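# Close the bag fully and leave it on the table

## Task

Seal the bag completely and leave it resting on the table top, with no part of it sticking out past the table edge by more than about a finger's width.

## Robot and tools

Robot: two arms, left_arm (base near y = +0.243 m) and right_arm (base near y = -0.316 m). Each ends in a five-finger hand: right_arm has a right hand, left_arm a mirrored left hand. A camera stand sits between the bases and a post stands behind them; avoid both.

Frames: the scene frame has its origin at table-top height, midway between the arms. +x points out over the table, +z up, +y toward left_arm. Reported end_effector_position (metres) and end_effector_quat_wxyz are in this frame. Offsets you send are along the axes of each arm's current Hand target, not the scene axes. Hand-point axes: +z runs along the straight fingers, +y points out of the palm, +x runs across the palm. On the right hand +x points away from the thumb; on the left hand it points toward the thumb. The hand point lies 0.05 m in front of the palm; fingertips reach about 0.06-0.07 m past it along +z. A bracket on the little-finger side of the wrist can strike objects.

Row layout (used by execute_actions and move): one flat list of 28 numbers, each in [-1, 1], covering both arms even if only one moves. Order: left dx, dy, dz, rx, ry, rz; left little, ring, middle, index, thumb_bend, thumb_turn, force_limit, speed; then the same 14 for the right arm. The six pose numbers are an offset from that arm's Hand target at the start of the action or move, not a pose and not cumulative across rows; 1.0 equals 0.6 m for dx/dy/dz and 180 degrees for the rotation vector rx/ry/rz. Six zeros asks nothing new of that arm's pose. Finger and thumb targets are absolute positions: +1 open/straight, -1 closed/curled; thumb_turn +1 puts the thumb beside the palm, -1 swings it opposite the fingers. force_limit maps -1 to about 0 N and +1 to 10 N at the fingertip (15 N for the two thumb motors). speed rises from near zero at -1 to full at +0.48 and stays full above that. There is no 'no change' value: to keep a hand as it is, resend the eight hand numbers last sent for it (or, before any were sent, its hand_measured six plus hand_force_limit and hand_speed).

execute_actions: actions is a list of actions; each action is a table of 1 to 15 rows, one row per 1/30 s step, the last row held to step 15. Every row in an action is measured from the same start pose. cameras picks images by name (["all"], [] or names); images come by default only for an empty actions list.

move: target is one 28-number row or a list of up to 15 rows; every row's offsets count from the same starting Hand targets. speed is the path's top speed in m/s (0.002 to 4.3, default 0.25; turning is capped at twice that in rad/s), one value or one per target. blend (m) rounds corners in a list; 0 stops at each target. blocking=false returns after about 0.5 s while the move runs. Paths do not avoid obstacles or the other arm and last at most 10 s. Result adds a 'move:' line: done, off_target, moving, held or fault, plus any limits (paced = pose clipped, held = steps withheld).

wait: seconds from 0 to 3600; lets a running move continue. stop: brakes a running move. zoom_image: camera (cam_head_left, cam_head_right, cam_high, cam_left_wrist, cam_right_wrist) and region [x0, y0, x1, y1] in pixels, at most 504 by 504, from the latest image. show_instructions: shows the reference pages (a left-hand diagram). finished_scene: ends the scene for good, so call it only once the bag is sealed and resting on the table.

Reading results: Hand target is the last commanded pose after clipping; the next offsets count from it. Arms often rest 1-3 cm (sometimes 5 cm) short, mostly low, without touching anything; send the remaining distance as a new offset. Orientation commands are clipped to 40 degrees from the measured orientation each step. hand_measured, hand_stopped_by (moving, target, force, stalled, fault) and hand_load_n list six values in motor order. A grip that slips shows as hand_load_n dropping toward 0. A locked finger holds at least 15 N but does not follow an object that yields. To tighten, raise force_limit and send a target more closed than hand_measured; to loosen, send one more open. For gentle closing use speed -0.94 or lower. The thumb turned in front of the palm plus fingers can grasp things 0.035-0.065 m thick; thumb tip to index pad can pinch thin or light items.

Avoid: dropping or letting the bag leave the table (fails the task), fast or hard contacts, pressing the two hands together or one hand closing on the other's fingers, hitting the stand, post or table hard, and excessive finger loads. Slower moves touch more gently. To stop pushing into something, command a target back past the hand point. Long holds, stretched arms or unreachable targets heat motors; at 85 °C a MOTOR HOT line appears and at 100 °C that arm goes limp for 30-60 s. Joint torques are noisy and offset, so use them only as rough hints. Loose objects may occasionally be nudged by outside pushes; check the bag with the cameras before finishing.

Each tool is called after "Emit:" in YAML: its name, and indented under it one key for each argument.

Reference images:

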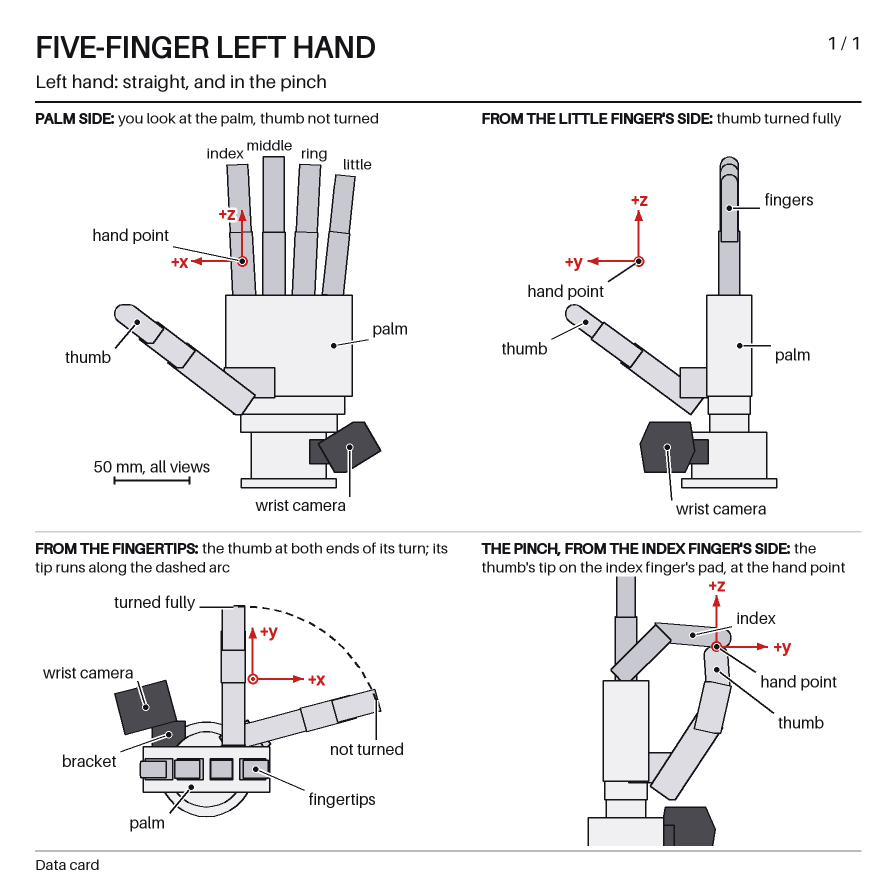

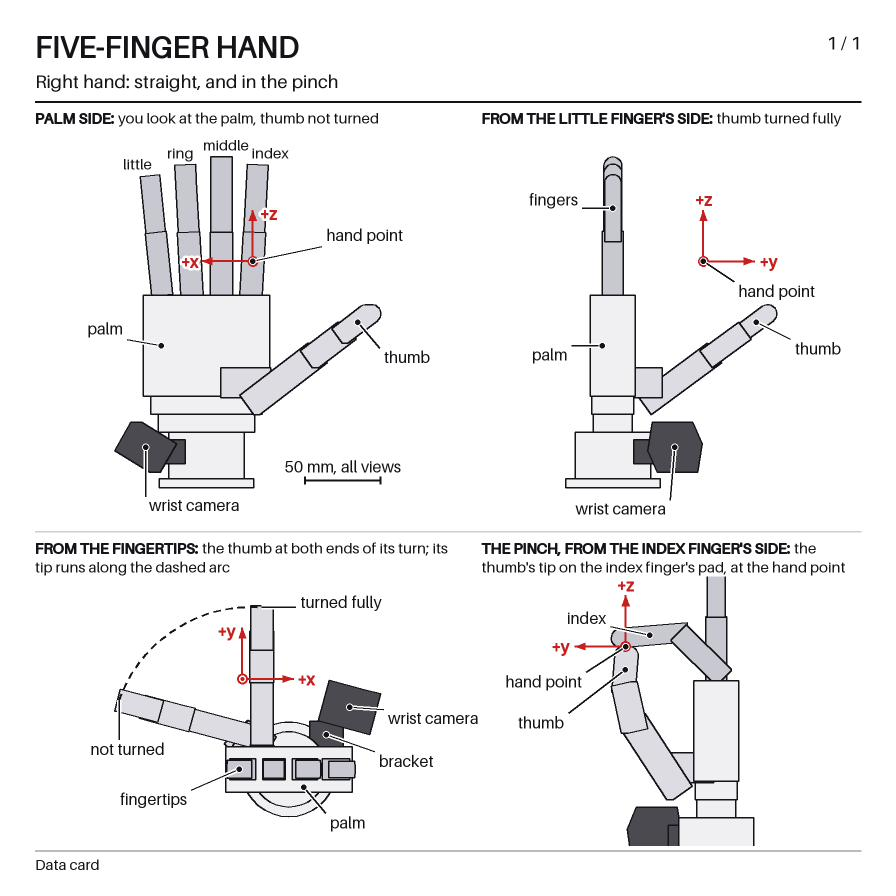

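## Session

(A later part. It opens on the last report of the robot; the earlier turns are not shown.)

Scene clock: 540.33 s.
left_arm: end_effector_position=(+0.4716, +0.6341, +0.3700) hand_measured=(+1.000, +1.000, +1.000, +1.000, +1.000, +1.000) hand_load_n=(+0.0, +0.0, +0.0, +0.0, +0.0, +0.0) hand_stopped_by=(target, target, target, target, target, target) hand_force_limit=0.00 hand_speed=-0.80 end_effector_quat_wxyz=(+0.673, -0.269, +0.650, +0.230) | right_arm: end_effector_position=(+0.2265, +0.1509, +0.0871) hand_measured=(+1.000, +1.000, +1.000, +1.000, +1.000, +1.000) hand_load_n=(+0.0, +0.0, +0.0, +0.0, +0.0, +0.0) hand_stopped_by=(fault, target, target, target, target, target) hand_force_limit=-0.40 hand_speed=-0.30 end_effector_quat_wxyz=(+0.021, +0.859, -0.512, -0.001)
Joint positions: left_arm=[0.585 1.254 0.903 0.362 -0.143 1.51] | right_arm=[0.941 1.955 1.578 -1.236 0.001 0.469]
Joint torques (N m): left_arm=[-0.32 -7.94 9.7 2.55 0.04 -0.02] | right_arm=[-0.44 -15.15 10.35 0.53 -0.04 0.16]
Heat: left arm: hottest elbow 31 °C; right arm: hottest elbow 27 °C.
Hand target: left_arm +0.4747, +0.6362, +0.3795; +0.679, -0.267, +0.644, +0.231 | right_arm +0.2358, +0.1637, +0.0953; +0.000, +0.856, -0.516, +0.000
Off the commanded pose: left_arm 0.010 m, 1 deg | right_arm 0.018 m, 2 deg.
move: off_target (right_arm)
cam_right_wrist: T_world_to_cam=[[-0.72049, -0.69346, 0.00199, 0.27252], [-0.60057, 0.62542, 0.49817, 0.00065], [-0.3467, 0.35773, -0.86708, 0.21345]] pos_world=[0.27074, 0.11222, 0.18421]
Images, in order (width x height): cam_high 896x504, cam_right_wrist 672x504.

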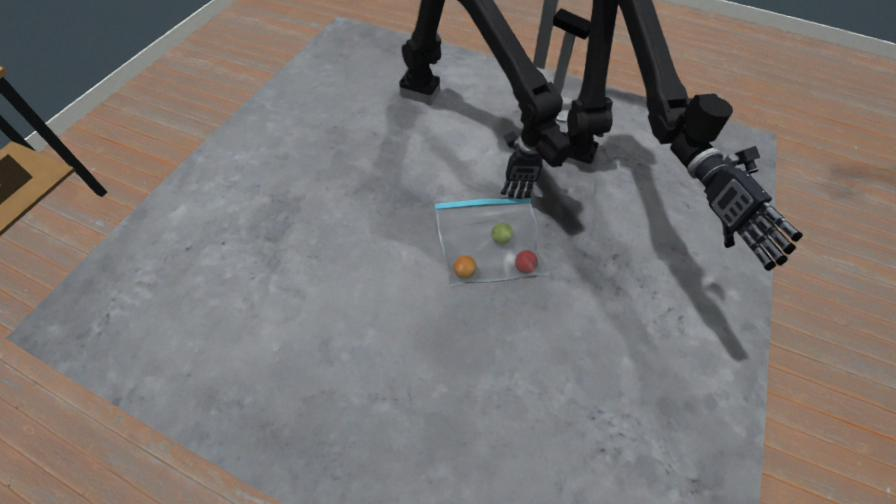

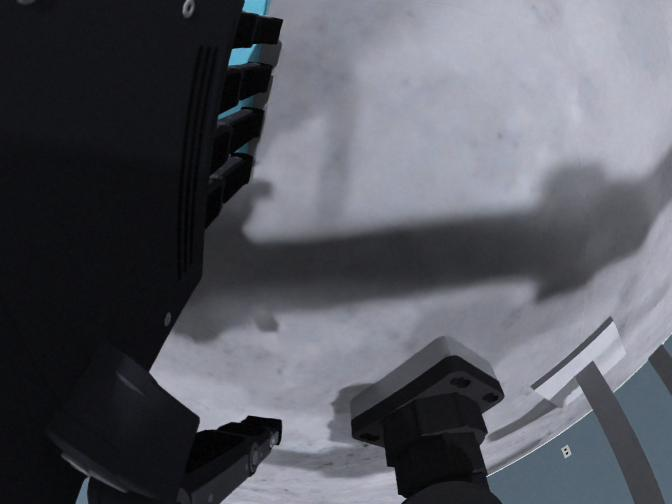

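Emit:
move:
  target: [0,0,0,0,0,0,1,1,1,1,1,1,0,-0.8, 0,0,0.0417,0,0,0,1,1,1,1,1,1,-0.4,-0.3]
  speed: 0.04
  cameras: ["cam_right_wrist","cam_high"]

Emit:
zoom_image:
  camera: "cam_right_wrist"
  region: [190, 0, 390, 200]

Scene clock: 551.77 s.
left_arm: end_effector_position=(+0.4716, +0.6341, +0.3700) hand_measured=(+1.000, +1.000, +1.000, +1.000, +1.000, +1.000) hand_load_n=(+0.0, +0.0, +0.0, +0.0, +0.0, +0.0) hand_stopped_by=(target, target, target, target, target, target) hand_force_limit=0.00 hand_speed=-0.80 end_effector_quat_wxyz=(+0.673, -0.269, +0.650, +0.230) | right_arm: end_effector_position=(+0.2336, +0.1612, +0.0823) hand_measured=(+1.000, +1.000, +1.000, +1.000, +1.000, +1.000) hand_load_n=(+0.0, +0.0, -1.0, +0.0, +0.0, +0.0) hand_stopped_by=(fault, target, target, target, target, target) hand_force_limit=-0.40 hand_speed=-0.30 end_effector_quat_wxyz=(-0.001, +0.859, -0.512, +0.001)
Joint positions: left_arm=[0.585 1.254 0.903 0.362 -0.143 1.51] | right_arm=[0.941 1.96 1.578 -1.187 0.001 0.469]
Joint torques (N m): left_arm=[-0.21 -7.82 9.69 2.61 0.05 0] | right_arm=[0.26 -13.98 7.45 0.94 -0.01 0.12]
Heat: left arm: hottest elbow 31 °C; right arm: hottest elbow 27 °C.
Hand target: left_arm +0.4747, +0.6362, +0.3795; +0.679, -0.267, +0.644, +0.231 | right_arm +0.2358, +0.1637, +0.0702; +0.000, +0.856, -0.516, +0.000
Off the commanded pose: left_arm 0.010 m, 1 deg | right_arm 0.012 m, 1 deg.
move: off_target (right_arm)
cam_right_wrist: T_world_to_cam=[[-0.72005, -0.69274, -0.04061, 0.28809], [-0.61298, 0.60753, 0.50513, 0.00614], [-0.32525, 0.38861, -0.86209, 0.19776]] pos_world=[0.27552, 0.11899, 0.17908]
Images, in order (width x height): cam_high 896x504, cam_right_wrist 672x504.

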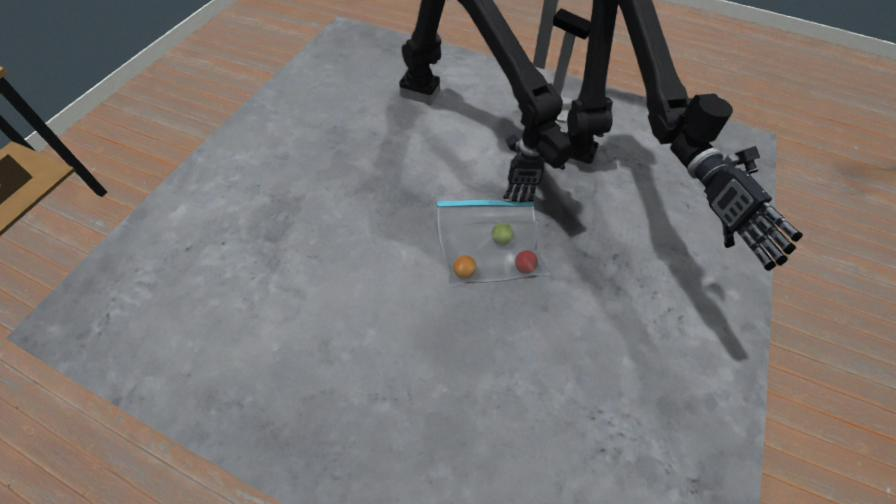

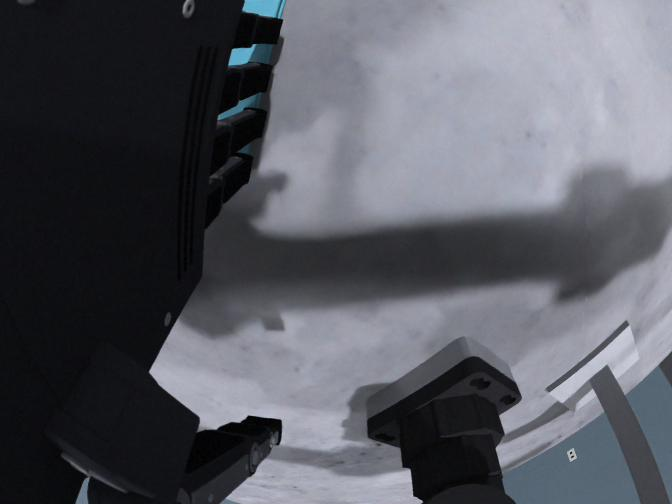

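Scaled by 2.520 from the camera's image (finer frame: 960x720).

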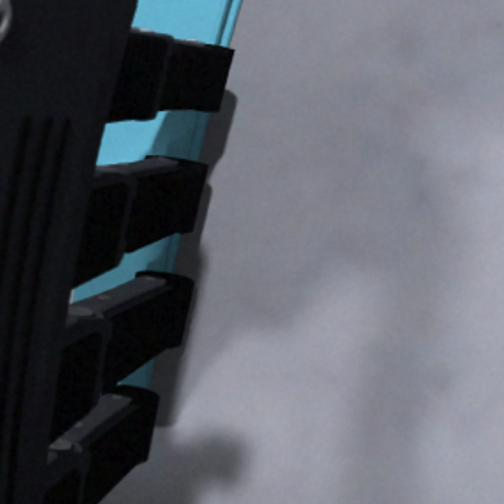

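Emit:
move:
  target: [0,0,0,0,0,0,1,1,1,1,1,1,0,-0.8, 0,0,0.0333,0,0,0,1,1,1,1,1,1,-0.4,-0.3]
  speed: 0.04
  cameras: ["cam_right_wrist","cam_high"]

Emit:
zoom_image:
  camera: "cam_right_wrist"
  region: [190, 0, 390, 200]

Scene clock: 560.57 s.
left_arm: end_effector_position=(+0.4716, +0.6341, +0.3700) hand_measured=(+1.000, +1.000, +1.000, +1.000, +1.000, +1.000) hand_load_n=(+0.0, +0.5, +0.0, +0.0, +0.0, +0.0) hand_stopped_by=(target, target, target, target, target, target) hand_force_limit=0.00 hand_speed=-0.80 end_effector_quat_wxyz=(+0.673, -0.269, +0.650, +0.230) | right_arm: end_effector_position=(+0.2360, +0.1648, +0.0774) hand_measured=(+1.000, +1.000, +1.000, +1.000, +1.000, +1.000) hand_load_n=(+0.0, +0.0, -3.0, +0.0, +0.0, +0.0) hand_stopped_by=(fault, target, target, target, target, target) hand_force_limit=-0.40 hand_speed=-0.30 end_effector_quat_wxyz=(-0.011, +0.859, -0.512, +0.001)
Joint positions: left_arm=[0.585 1.254 0.903 0.362 -0.143 1.51] | right_arm=[0.941 1.961 1.569 -1.156 0.001 0.469]
Joint torques (N m): left_arm=[-0.38 -7.77 9.74 2.61 0.06 0] | right_arm=[-0.03 -12.81 6.15 1.61 0 0.1]
Heat: left arm: hottest elbow 31 °C; right arm: hottest elbow 27 °C.
Hand target: left_arm +0.4747, +0.6362, +0.3795; +0.679, -0.267, +0.644, +0.231 | right_arm +0.2358, +0.1637, +0.0502; +0.000, +0.856, -0.516, +0.000
Off the commanded pose: left_arm 0.010 m, 1 deg | right_arm 0.027 m, 1 deg.
move: off_target (right_arm)
cam_right_wrist: T_world_to_cam=[[-0.71946, -0.69191, -0.06033, 0.29335], [-0.61856, 0.59884, 0.5087, 0.01034], [-0.31584, 0.40331, -0.85883, 0.18796]] pos_world=[0.27681, 0.12097, 0.17387]
Images, in order (width x height): cam_high 896x504, cam_right_wrist 672x504.

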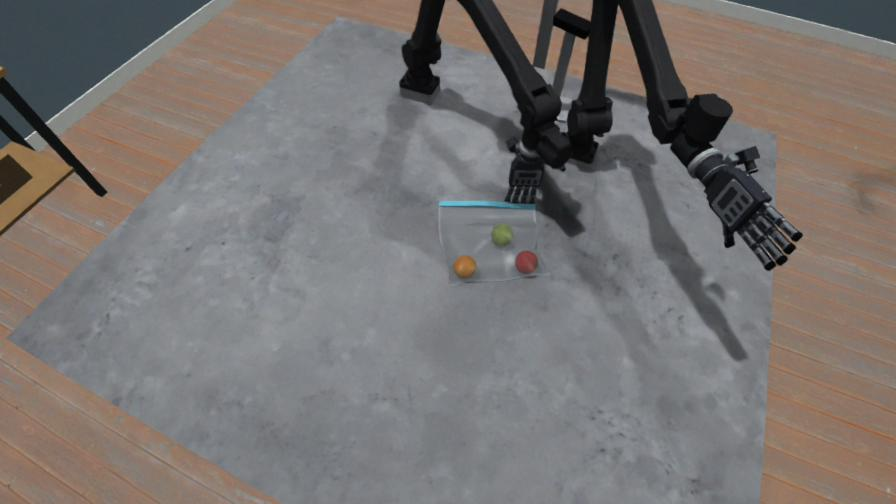

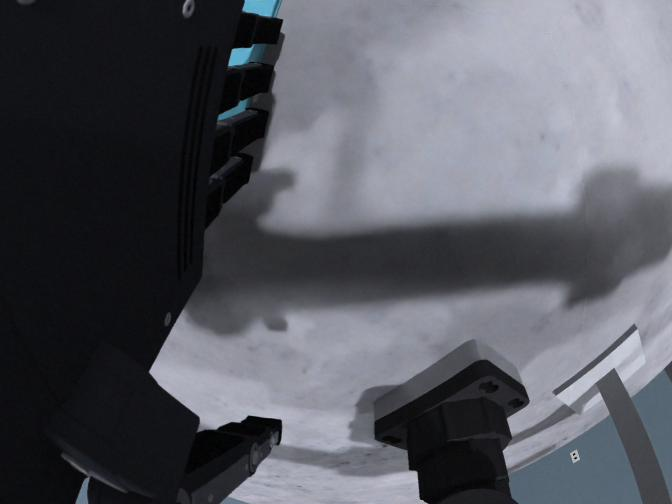

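Scaled by 2.520 from the camera's image (finer frame: 960x720).

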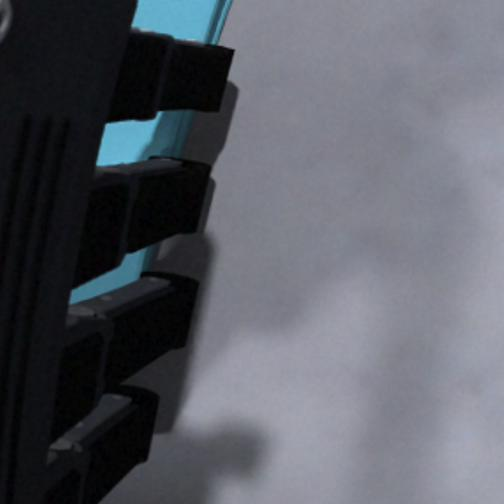

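Emit:
move:
  target: [0,0,0,0,0,0,1,1,1,1,1,1,0,-0.8, 0,0,0.05,0,0,0,1,1,1,1,1,1,-0.4,-0.3]
  speed: 0.04
  cameras: ["cam_right_wrist","cam_high"]

Emit:
zoom_image:
  camera: "cam_right_wrist"
  region: [190, 0, 390, 200]

Emit:
zoom_image:
  camera: "cam_high"
  region: [420, 160, 570, 260]

Scene clock: 583.30 s.
left_arm: end_effector_position=(+0.4716, +0.6341, +0.3700) hand_measured=(+1.000, +1.000, +1.000, +1.000, +1.000, +1.000) hand_load_n=(+0.0, +0.0, +0.0, +0.5, +0.0, +0.0) hand_stopped_by=(target, target, target, target, target, target) hand_force_limit=0.00 hand_speed=-0.80 end_effector_quat_wxyz=(+0.673, -0.269, +0.650, +0.230) | right_arm: end_effector_position=(+0.2359, +0.1647, +0.0749) hand_measured=(+1.000, +1.000, +1.000, +1.000, +1.000, +1.000) hand_load_n=(+0.0, +0.0, -7.5, +0.0, +0.0, +0.0) hand_stopped_by=(fault, target, target, target, target, target) hand_force_limit=-0.40 hand_speed=-0.30 end_effector_quat_wxyz=(-0.023, +0.859, -0.512, +0.002)
Joint positions: left_arm=[0.585 1.254 0.903 0.362 -0.143 1.51] | right_arm=[0.941 1.948 1.542 -1.12 0.001 0.469]
Joint torques (N m): left_arm=[-0.44 -8 9.72 2.54 0.05 -0.01] | right_arm=[0.15 -9.35 4.82 2.66 0.04 0.13]
Heat: left arm: hottest elbow 31 °C; right arm: hottest elbow 25 °C.
Hand target: left_arm +0.4747, +0.6362, +0.3795; +0.679, -0.267, +0.644, +0.231 | right_arm +0.2357, +0.1637, +0.0203; +0.000, +0.856, -0.516, +0.000
Off the commanded pose: left_arm 0.010 m, 1 deg | right_arm 0.055 m, 3 deg.
move: off_target (right_arm)
cam_right_wrist: T_world_to_cam=[[-0.7185, -0.69054, -0.08309, 0.2943], [-0.62535, 0.58909, 0.51177, 0.01455], [-0.30445, 0.41967, -0.8551, 0.18014]] pos_world=[0.2754, 0.11906, 0.17105]
Images, in order (width x height): cam_high 896x504, cam_right_wrist 672x504.

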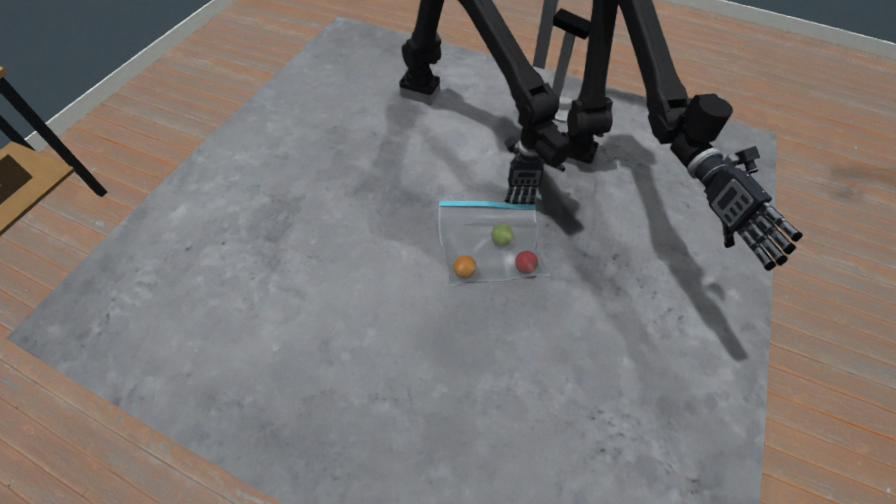

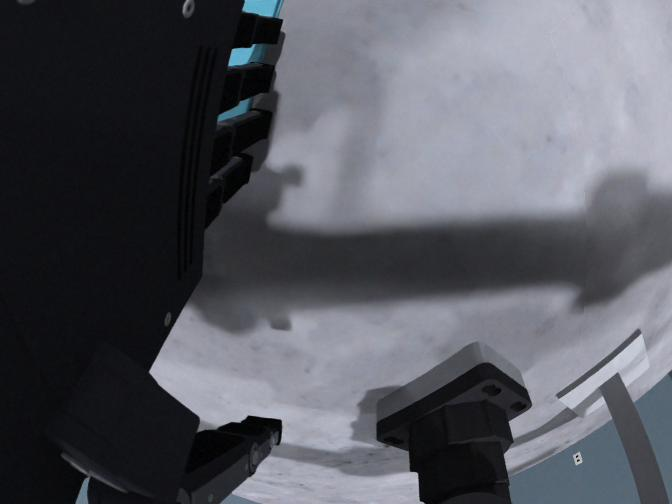

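Scaled by 2.520 from the camera's image (finer frame: 960x720).

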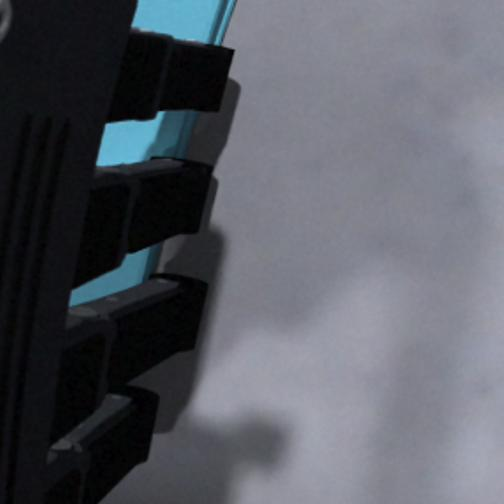

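Scaled by 3.360 from the camera's image (finer frame: 1280x720).

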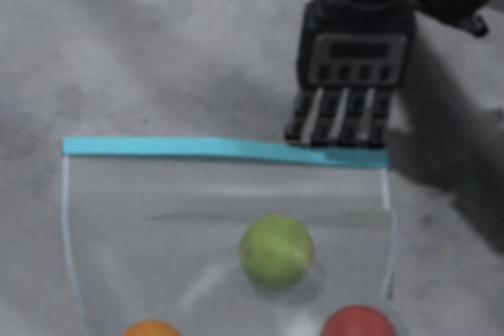

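Emit:
move:
  target: [0,0,0,0,0,0,1,1,1,1,1,1,0,-0.8, 0,0,-0.125,0,0,0,1,1,1,1,1,1,-0.4,-0.3]
  speed: 0.06
  cameras: ["cam_right_wrist","cam_high"]

Emit:
zoom_image:
  camera: "cam_right_wrist"
  region: [190, 0, 390, 200]

Emit:
zoom_image:
  camera: "cam_high"
  region: [420, 160, 570, 260]

Scene clock: 623.33 s.
left_arm: end_effector_position=(+0.4716, +0.6341, +0.3700) hand_measured=(+1.000, +1.000, +1.000, +1.000, +1.000, +1.000) hand_load_n=(+0.0, +0.0, +0.0, +0.0, +0.0, +0.0) hand_stopped_by=(target, target, target, target, target, target) hand_force_limit=0.00 hand_speed=-0.80 end_effector_quat_wxyz=(+0.673, -0.269, +0.650, +0.230) | right_arm: end_effector_position=(+0.2268, +0.1520, +0.0830) hand_measured=(+1.000, +1.000, +1.000, +1.000, +1.000, +1.000) hand_load_n=(+0.0, +0.0, +0.0, +0.0, -0.5, +0.0) hand_stopped_by=(fault, target, target, target, target, target) hand_force_limit=-0.40 hand_speed=-0.30 end_effector_quat_wxyz=(+0.013, +0.859, -0.512, -0.001)
Joint positions: left_arm=[0.585 1.254 0.903 0.362 -0.143 1.51] | right_arm=[0.941 1.952 1.563 -1.209 -0.001 0.469]
Joint torques (N m): left_arm=[-0.44 -7.77 9.66 2.55 0.05 -0.01] | right_arm=[0.03 -15.68 11.58 -0.47 0.07 0.15]
Heat: left arm: hottest elbow 32 °C; right arm: hottest elbow 23 °C.
Hand target: left_arm +0.4747, +0.6362, +0.3795; +0.679, -0.267, +0.644, +0.231 | right_arm +0.2358, +0.1637, +0.0953; +0.000, +0.856, -0.516, +0.000
Off the commanded pose: left_arm 0.010 m, 1 deg | right_arm 0.019 m, 2 deg.
move: off_target (right_arm)
cam_right_wrist: T_world_to_cam=[[-0.72052, -0.69334, -0.01187, 0.27464], [-0.60388, 0.61896, 0.50222, 0.00363], [-0.34086, 0.36903, -0.86466, 0.2064]] pos_world=[0.27043, 0.112, 0.17991]
Images, in order (width x height): cam_high 896x504, cam_right_wrist 672x504.

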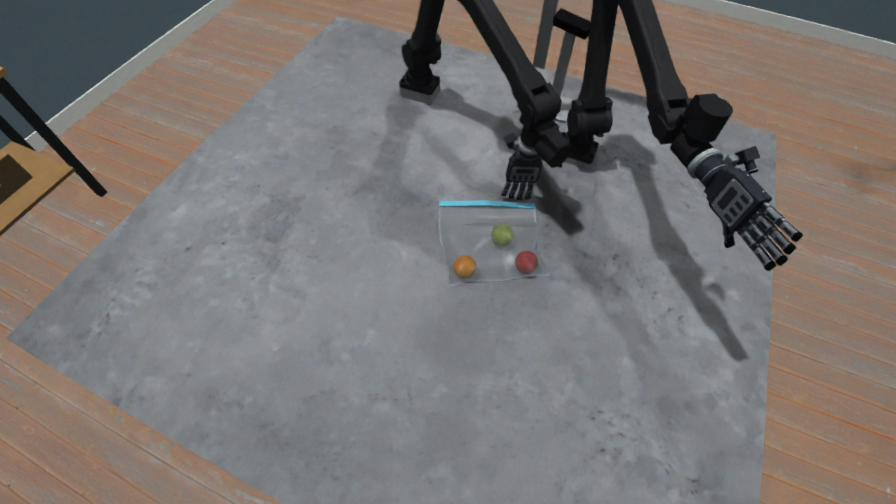

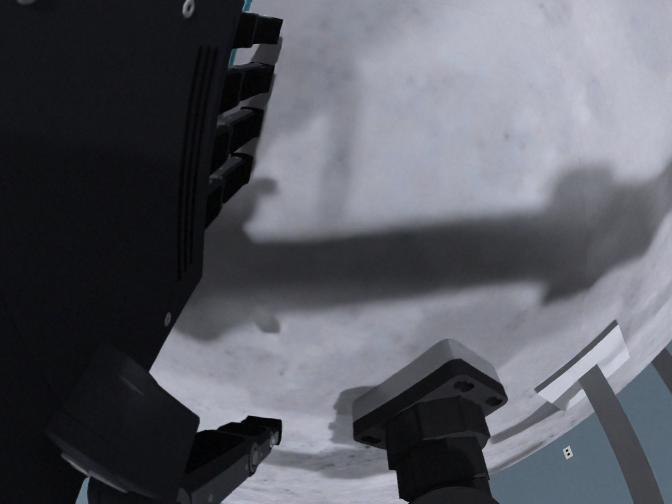

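Scaled by 2.520 from the camera's image (finer frame: 960x720).

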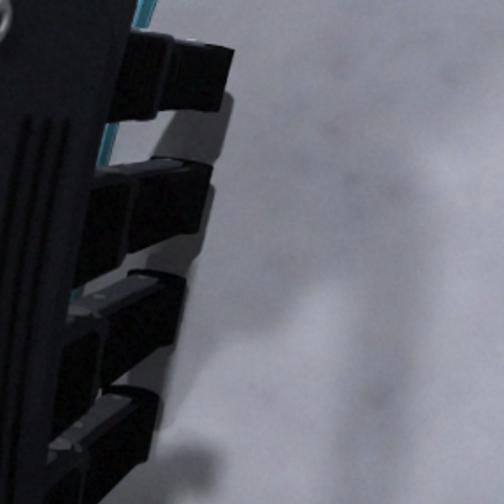

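Scaled by 3.360 from the camera's image (finer frame: 1280x720).

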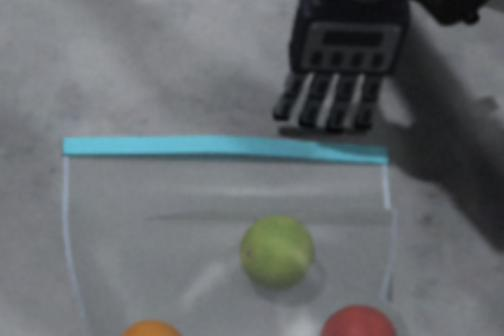

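Emit:
move:
  target: [0,0,0,0,0,0,1,1,1,1,1,1,0,-0.8, 0,-0.03,-0.0167,0,0,0,1,1,1,1,1,1,-0.4,-0.3]
  speed: 0.06
  cameras: ["cam_right_wrist","cam_high"]

Emit:
zoom_image:
  camera: "cam_right_wrist"
  region: [190, 0, 390, 200]

Emit:
zoom_image:
  camera: "cam_high"
  region: [420, 160, 570, 260]

Scene clock: 647.90 s.
left_arm: end_effector_position=(+0.4716, +0.6341, +0.3700) hand_measured=(+1.000, +1.000, +1.000, +1.000, +1.000, +1.000) hand_load_n=(+0.0, +0.0, +0.0, +0.0, +0.0, +0.0) hand_stopped_by=(target, target, target, target, target, target) hand_force_limit=0.00 hand_speed=-0.80 end_effector_quat_wxyz=(+0.673, -0.269, +0.650, +0.230) | right_arm: end_effector_position=(+0.2396, +0.1638, +0.0938) hand_measured=(+1.000, +1.000, +1.000, +1.000, +1.000, +1.000) hand_load_n=(+0.0, +0.0, +0.0, +0.0, +0.0, +0.0) hand_stopped_by=(fault, target, target, target, target, target) hand_force_limit=-0.40 hand_speed=-0.30 end_effector_quat_wxyz=(+0.013, +0.857, -0.515, -0.001)
Joint positions: left_arm=[0.585 1.254 0.903 0.362 -0.143 1.51] | right_arm=[0.934 1.982 1.641 -1.256 -0.001 0.469]
Joint torques (N m): left_arm=[-0.38 -7.71 9.7 2.58 0.05 -0.01] | right_arm=[-0.38 -15.38 11.71 -0.39 0.1 0]
Heat: left arm: hottest elbow 32 °C; right arm: hottest elbow 26 °C.
Hand target: left_arm +0.4747, +0.6362, +0.3795; +0.679, -0.267, +0.644, +0.231 | right_arm +0.2517, +0.1720, +0.1052; +0.000, +0.856, -0.516, +0.000
Off the commanded pose: left_arm 0.010 m, 1 deg | right_arm 0.019 m, 1 deg.
move: off_target (right_arm)
cam_right_wrist: T_world_to_cam=[[-0.72528, -0.68833, -0.01334, 0.29262], [-0.60002, 0.62249, 0.50247, -0.00289], [-0.33756, 0.37243, -0.86449, 0.21429]] pos_world=[0.28283, 0.12341, 0.1906]
Images, in order (width x height): cam_high 896x504, cam_right_wrist 672x504.

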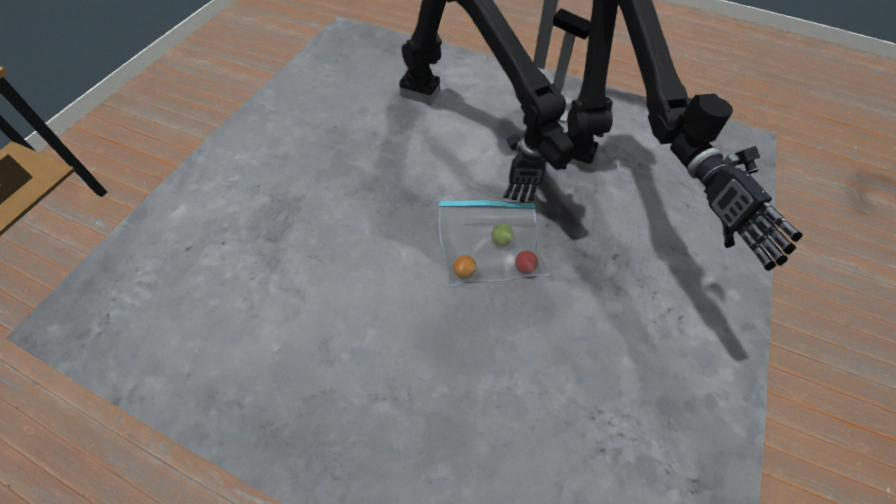

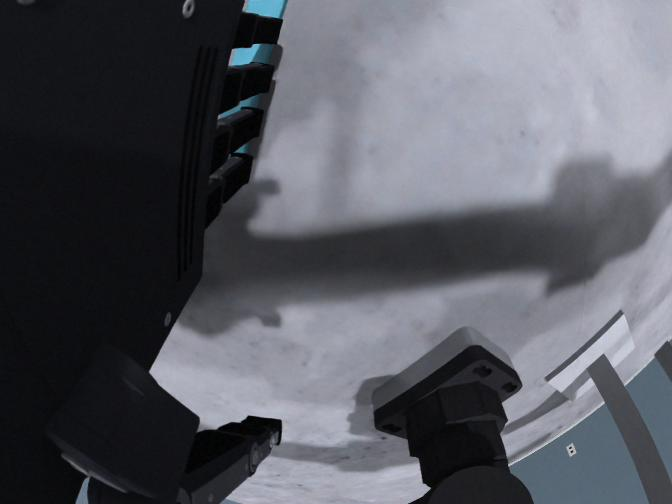

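Scaled by 2.520 from the camera's image (finer frame: 960x720).

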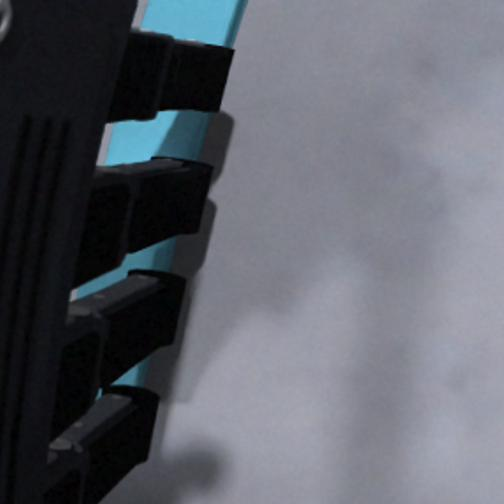

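Scaled by 3.360 from the camera's image (finer frame: 1280x720).

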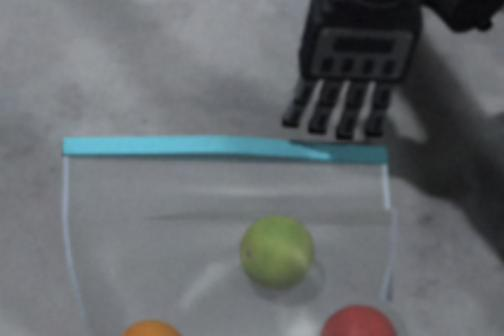

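Emit:
move:
  target: [0,0,0,0,0,0,1,1,1,1,1,1,0,-0.8, 0,-0.015,0.0217,0,0,0,1,1,1,1,1,1,-0.4,-0.3]
  speed: 0.06
  cameras: ["cam_right_wrist","cam_high"]

Emit:
zoom_image:
  camera: "cam_right_wrist"
  region: [190, 0, 390, 200]

Emit:
zoom_image:
  camera: "cam_high"
  region: [420, 160, 570, 260]

Scene clock: 680.67 s.
left_arm: end_effector_position=(+0.4716, +0.6341, +0.3700) hand_measured=(+1.000, +1.000, +1.000, +1.000, +1.000, +1.000) hand_load_n=(+0.0, +0.0, +0.0, +0.0, +0.0, +0.0) hand_stopped_by=(target, target, target, target, target, target) hand_force_limit=0.00 hand_speed=-0.80 end_effector_quat_wxyz=(+0.673, -0.269, +0.650, +0.230) | right_arm: end_effector_position=(+0.2456, +0.1673, +0.0858) hand_measured=(+1.000, +1.000, +1.000, +1.000, +1.000, +1.000) hand_load_n=(+0.0, +0.0, +0.0, +0.0, +0.0, +0.0) hand_stopped_by=(fault, target, target, target, target, target) hand_force_limit=-0.40 hand_speed=-0.30 end_effector_quat_wxyz=(+0.016, +0.856, -0.516, -0.002)
Joint positions: left_arm=[0.585 1.254 0.903 0.362 -0.143 1.51] | right_arm=[0.929 2.009 1.662 -1.256 -0.001 0.467]
Joint torques (N m): left_arm=[-0.32 -7.82 9.72 2.58 0.04 -0.03] | right_arm=[-0.21 -15.91 11.17 0.27 0.09 0.02]
Motor temperatures (°C): left_arm=[22 21 32 22 22 23] | right_arm=[20 25 28 20 21 19]
Heat: left arm: hottest elbow 32 °C; right arm: hottest elbow 28 °C.
Hand target: left_arm +0.4747, +0.6362, +0.3795; +0.679, -0.267, +0.644, +0.231 | right_arm +0.2597, +0.1762, +0.0921; +0.000, +0.856, -0.516, +0.000
Off the commanded pose: left_arm 0.010 m, 1 deg | right_arm 0.018 m, 2 deg.
move: off_target (right_arm)
cam_right_wrist: T_world_to_cam=[[-0.72716, -0.68643, -0.00698, 0.29884], [-0.59645, 0.62673, 0.50145, 0.00098], [-0.33984, 0.3688, -0.86516, 0.20934]] pos_world=[0.28903, 0.12732, 0.18271]
Images, in order (width x height): cam_high 896x504, cam_right_wrist 672x504.

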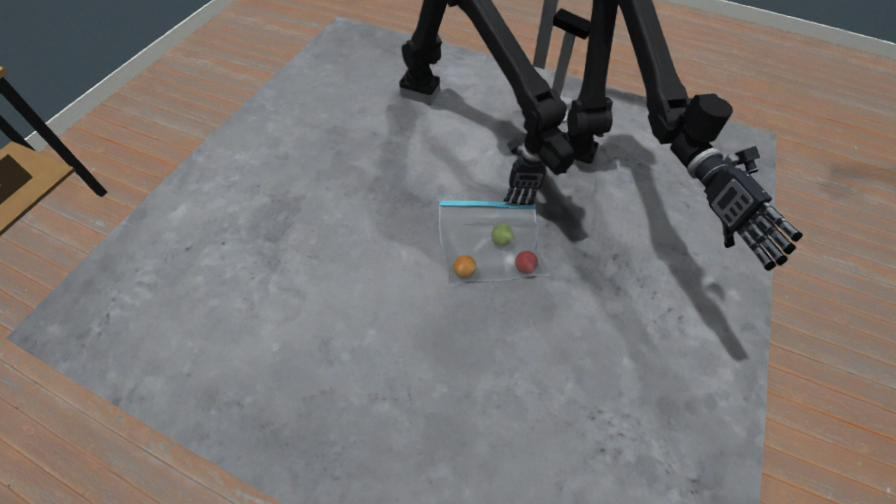

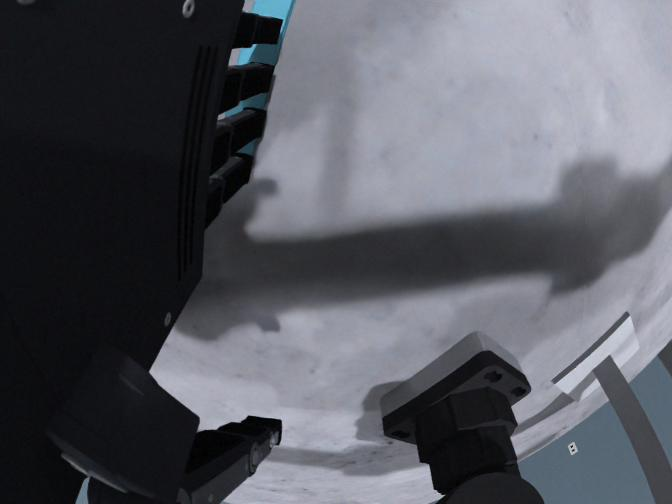

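Scaled by 2.520 from the camera's image (finer frame: 960x720).

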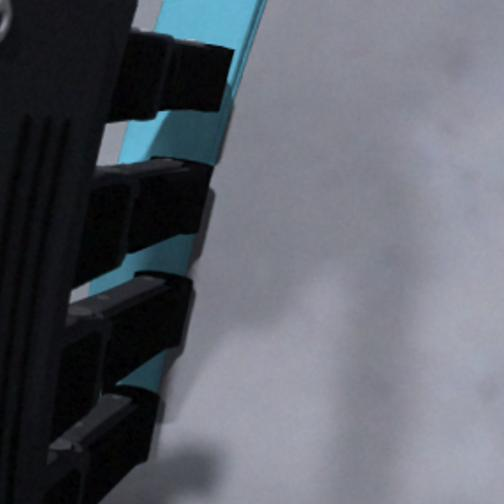

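Scaled by 3.360 from the camera's image (finer frame: 1280x720).

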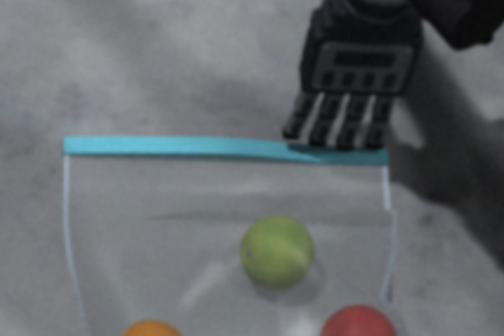

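Emit:
move:
  target: [0,0,0,0,0,0,1,1,1,1,1,1,0,-0.8, 0,-0.015,0.0,0,0,0,1,1,1,1,1,1,-0.4,-0.3]
  speed: 0.06
  cameras: ["cam_right_wrist","cam_high"]

Emit:
zoom_image:
  camera: "cam_right_wrist"
  region: [190, 0, 390, 200]

Emit:
zoom_image:
  camera: "cam_high"
  region: [420, 160, 570, 260]

Scene clock: 691.97 s.
left_arm: end_effector_position=(+0.4716, +0.6341, +0.3700) hand_measured=(+1.000, +1.000, +1.000, +1.000, +1.000, +1.000) hand_load_n=(+0.0, +0.0, +0.0, +0.0, +0.0, +0.0) hand_stopped_by=(target, target, target, target, target, target) hand_force_limit=0.00 hand_speed=-0.80 end_effector_quat_wxyz=(+0.673, -0.269, +0.650, +0.230) | right_arm: end_effector_position=(+0.2551, +0.1737, +0.0854) hand_measured=(+1.000, +1.000, +1.000, +1.000, +1.000, +1.000) hand_load_n=(+0.0, +0.0, -0.5, +0.0, +0.0, +0.0) hand_stopped_by=(fault, target, target, target, target, target) hand_force_limit=-0.40 hand_speed=-0.30 end_effector_quat_wxyz=(+0.010, +0.856, -0.517, -0.001)
Joint positions: left_arm=[0.585 1.254 0.903 0.362 -0.143 1.51] | right_arm=[0.922 2.028 1.693 -1.256 -0.001 0.462]
Joint torques (N m): left_arm=[-0.32 -7.88 9.74 2.56 0.05 -0.01] | right_arm=[-0.21 -15.33 11.49 -0.25 0.06 -0.02]
Heat: left arm: hottest elbow 32 °C; right arm: hottest elbow 28 °C.
Hand target: left_arm +0.4747, +0.6362, +0.3795; +0.679, -0.267, +0.644, +0.231 | right_arm +0.2677, +0.1804, +0.0922; +0.000, +0.856, -0.516, +0.000
Off the commanded pose: left_arm 0.010 m, 1 deg | right_arm 0.016 m, 1 deg.
move: off_target (right_arm)
cam_right_wrist: T_world_to_cam=[[-0.72833, -0.68496, -0.01892, 0.3112], [-0.59881, 0.62281, 0.50353, 0.00401], [-0.33311, 0.37806, -0.86377, 0.20645]] pos_world=[0.29783, 0.13261, 0.1822]
Images, in order (width x height): cam_high 896x504, cam_right_wrist 672x504.

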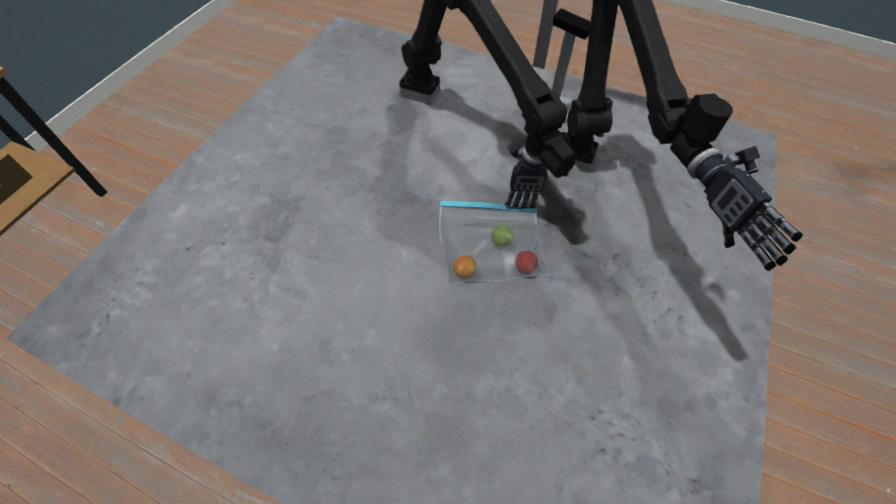

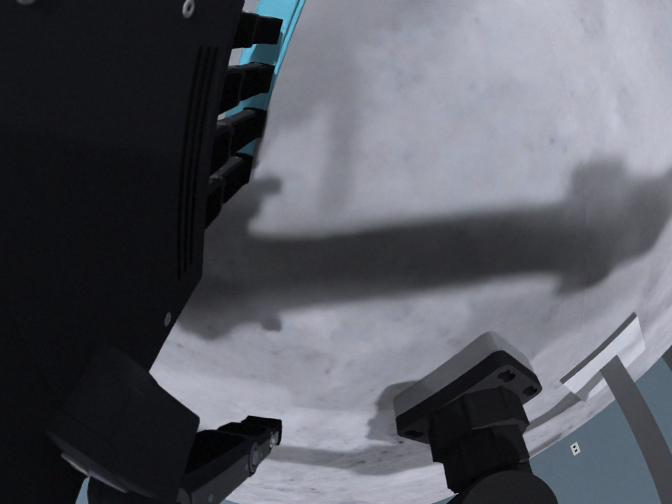

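Scaled by 2.520 from the camera's image (finer frame: 960x720).

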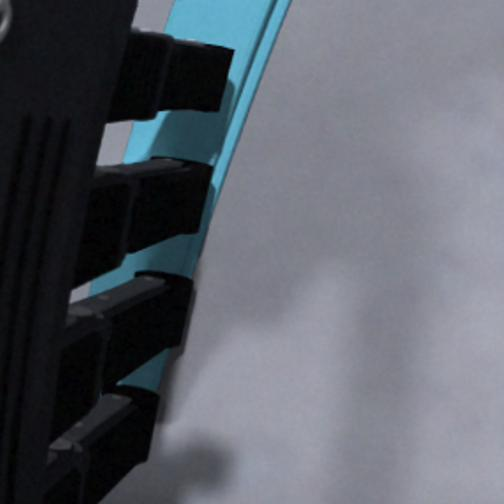

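Scaled by 3.360 from the camera's image (finer frame: 1280x720).

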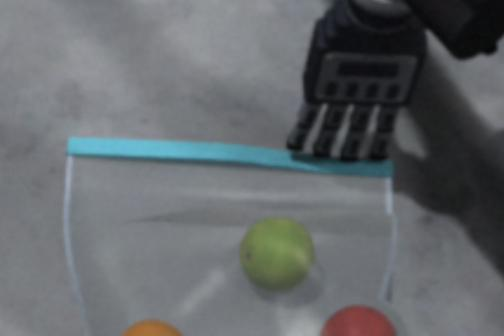

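Emit:
move:
  target:
    - [0,0,0,0,0,0,1,1,1,1,1,1,0,-0.8, 0,0.015,-0.1167,0,0,0,1,1,1,1,1,1,-0.4,-0.3]
    - [0,0,0,0,0,0,1,1,1,1,1,1,0,-0.8, 0.0192,0.0753,0.0037,0.3333,0,0,1,1,1,1,1,1,-0.4,-0.3]
  speed: 0.12
  blend: [0.02,0]
  cameras: ["cam_right_wrist","cam_high"]

Emit:
zoom_image:
  camera: "cam_right_wrist"
  region: [190, 0, 390, 200]

Emit:
zoom_image:
  camera: "cam_high"
  region: [420, 160, 570, 260]

Scene clock: 769.07 s.
left_arm: end_effector_position=(+0.4716, +0.6341, +0.3700) hand_measured=(+1.000, +1.000, +1.000, +1.000, +1.000, +1.000) hand_load_n=(+0.0, +0.0, +0.0, +0.0, +0.0, +0.0) hand_stopped_by=(target, target, target, target, target, target) hand_force_limit=0.00 hand_speed=-0.80 end_effector_quat_wxyz=(+0.673, -0.269, +0.650, +0.230) | right_arm: end_effector_position=(+0.2342, +0.1432, +0.0810) hand_measured=(+1.000, +1.000, +1.000, +1.000, +1.000, +1.000) hand_load_n=(+0.0, +0.0, +0.0, +0.0, +0.0, -0.5) hand_stopped_by=(fault, target, target, target, target, target) hand_force_limit=-0.40 hand_speed=-0.30 end_effector_quat_wxyz=(-0.415, +0.746, -0.453, +0.258)
Joint positions: left_arm=[0.585 1.254 0.903 0.362 -0.143 1.51] | right_arm=[1.142 1.534 0.754 0.105 0.578 0.403]
Joint torques (N m): left_arm=[-0.44 -7.82 9.68 2.54 0.06 -0.01] | right_arm=[1.03 -10.64 7.04 2.29 0.53 -0.05]
Heat: left arm: hottest elbow 32 °C; right arm: hottest elbow 27 °C.
Hand target: left_arm +0.4747, +0.6362, +0.3795; +0.679, -0.267, +0.644, +0.231 | right_arm +0.2331, +0.1491, +0.0899; -0.428, +0.742, -0.447, +0.258
Off the commanded pose: left_arm 0.010 m, 1 deg | right_arm 0.011 m, 2 deg.
move: off_target (right_arm)
cam_right_wrist: T_world_to_cam=[[-0.2943, -0.45936, -0.83808, 0.20742], [-0.87668, 0.47893, 0.04535, 0.13546], [0.38055, 0.74807, -0.54366, -0.03888]] pos_world=[0.19459, 0.05949, 0.14656]
Images, in order (width x height): cam_high 896x504, cam_right_wrist 672x504.

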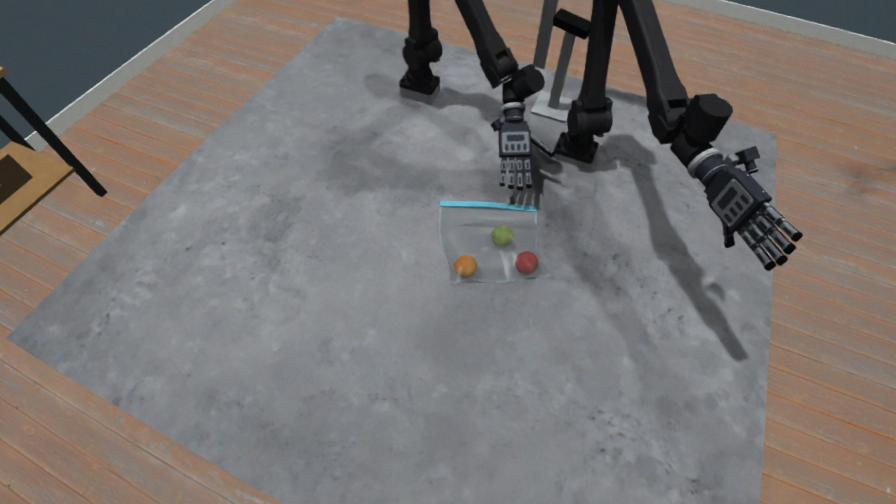

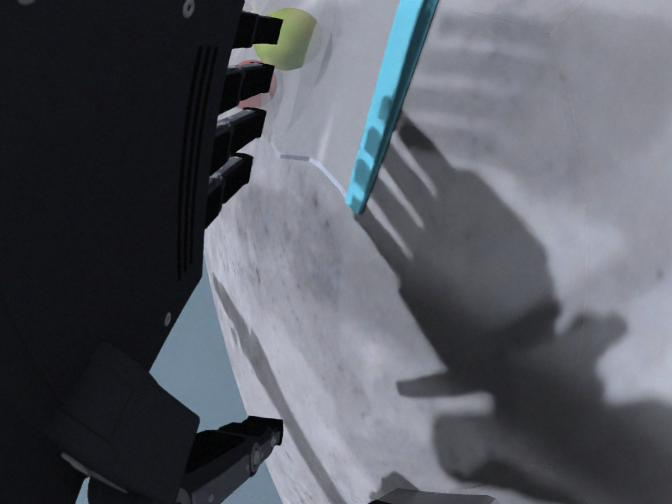

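Scaled by 2.520 from the camera's image (finer frame: 960x720).

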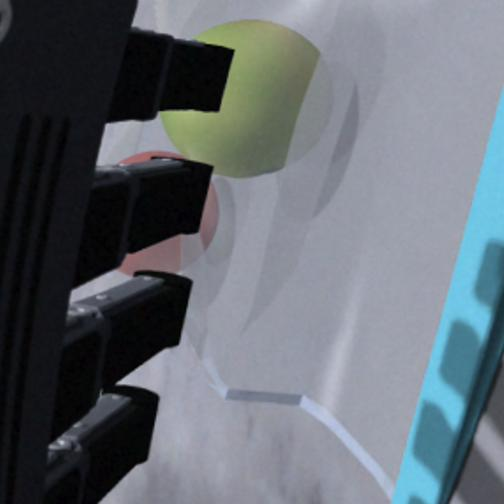

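Scaled by 3.360 from the camera's image (finer frame: 1280x720).

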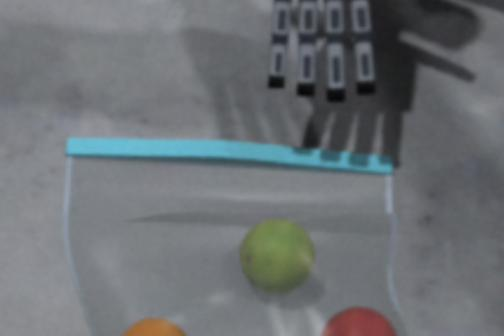

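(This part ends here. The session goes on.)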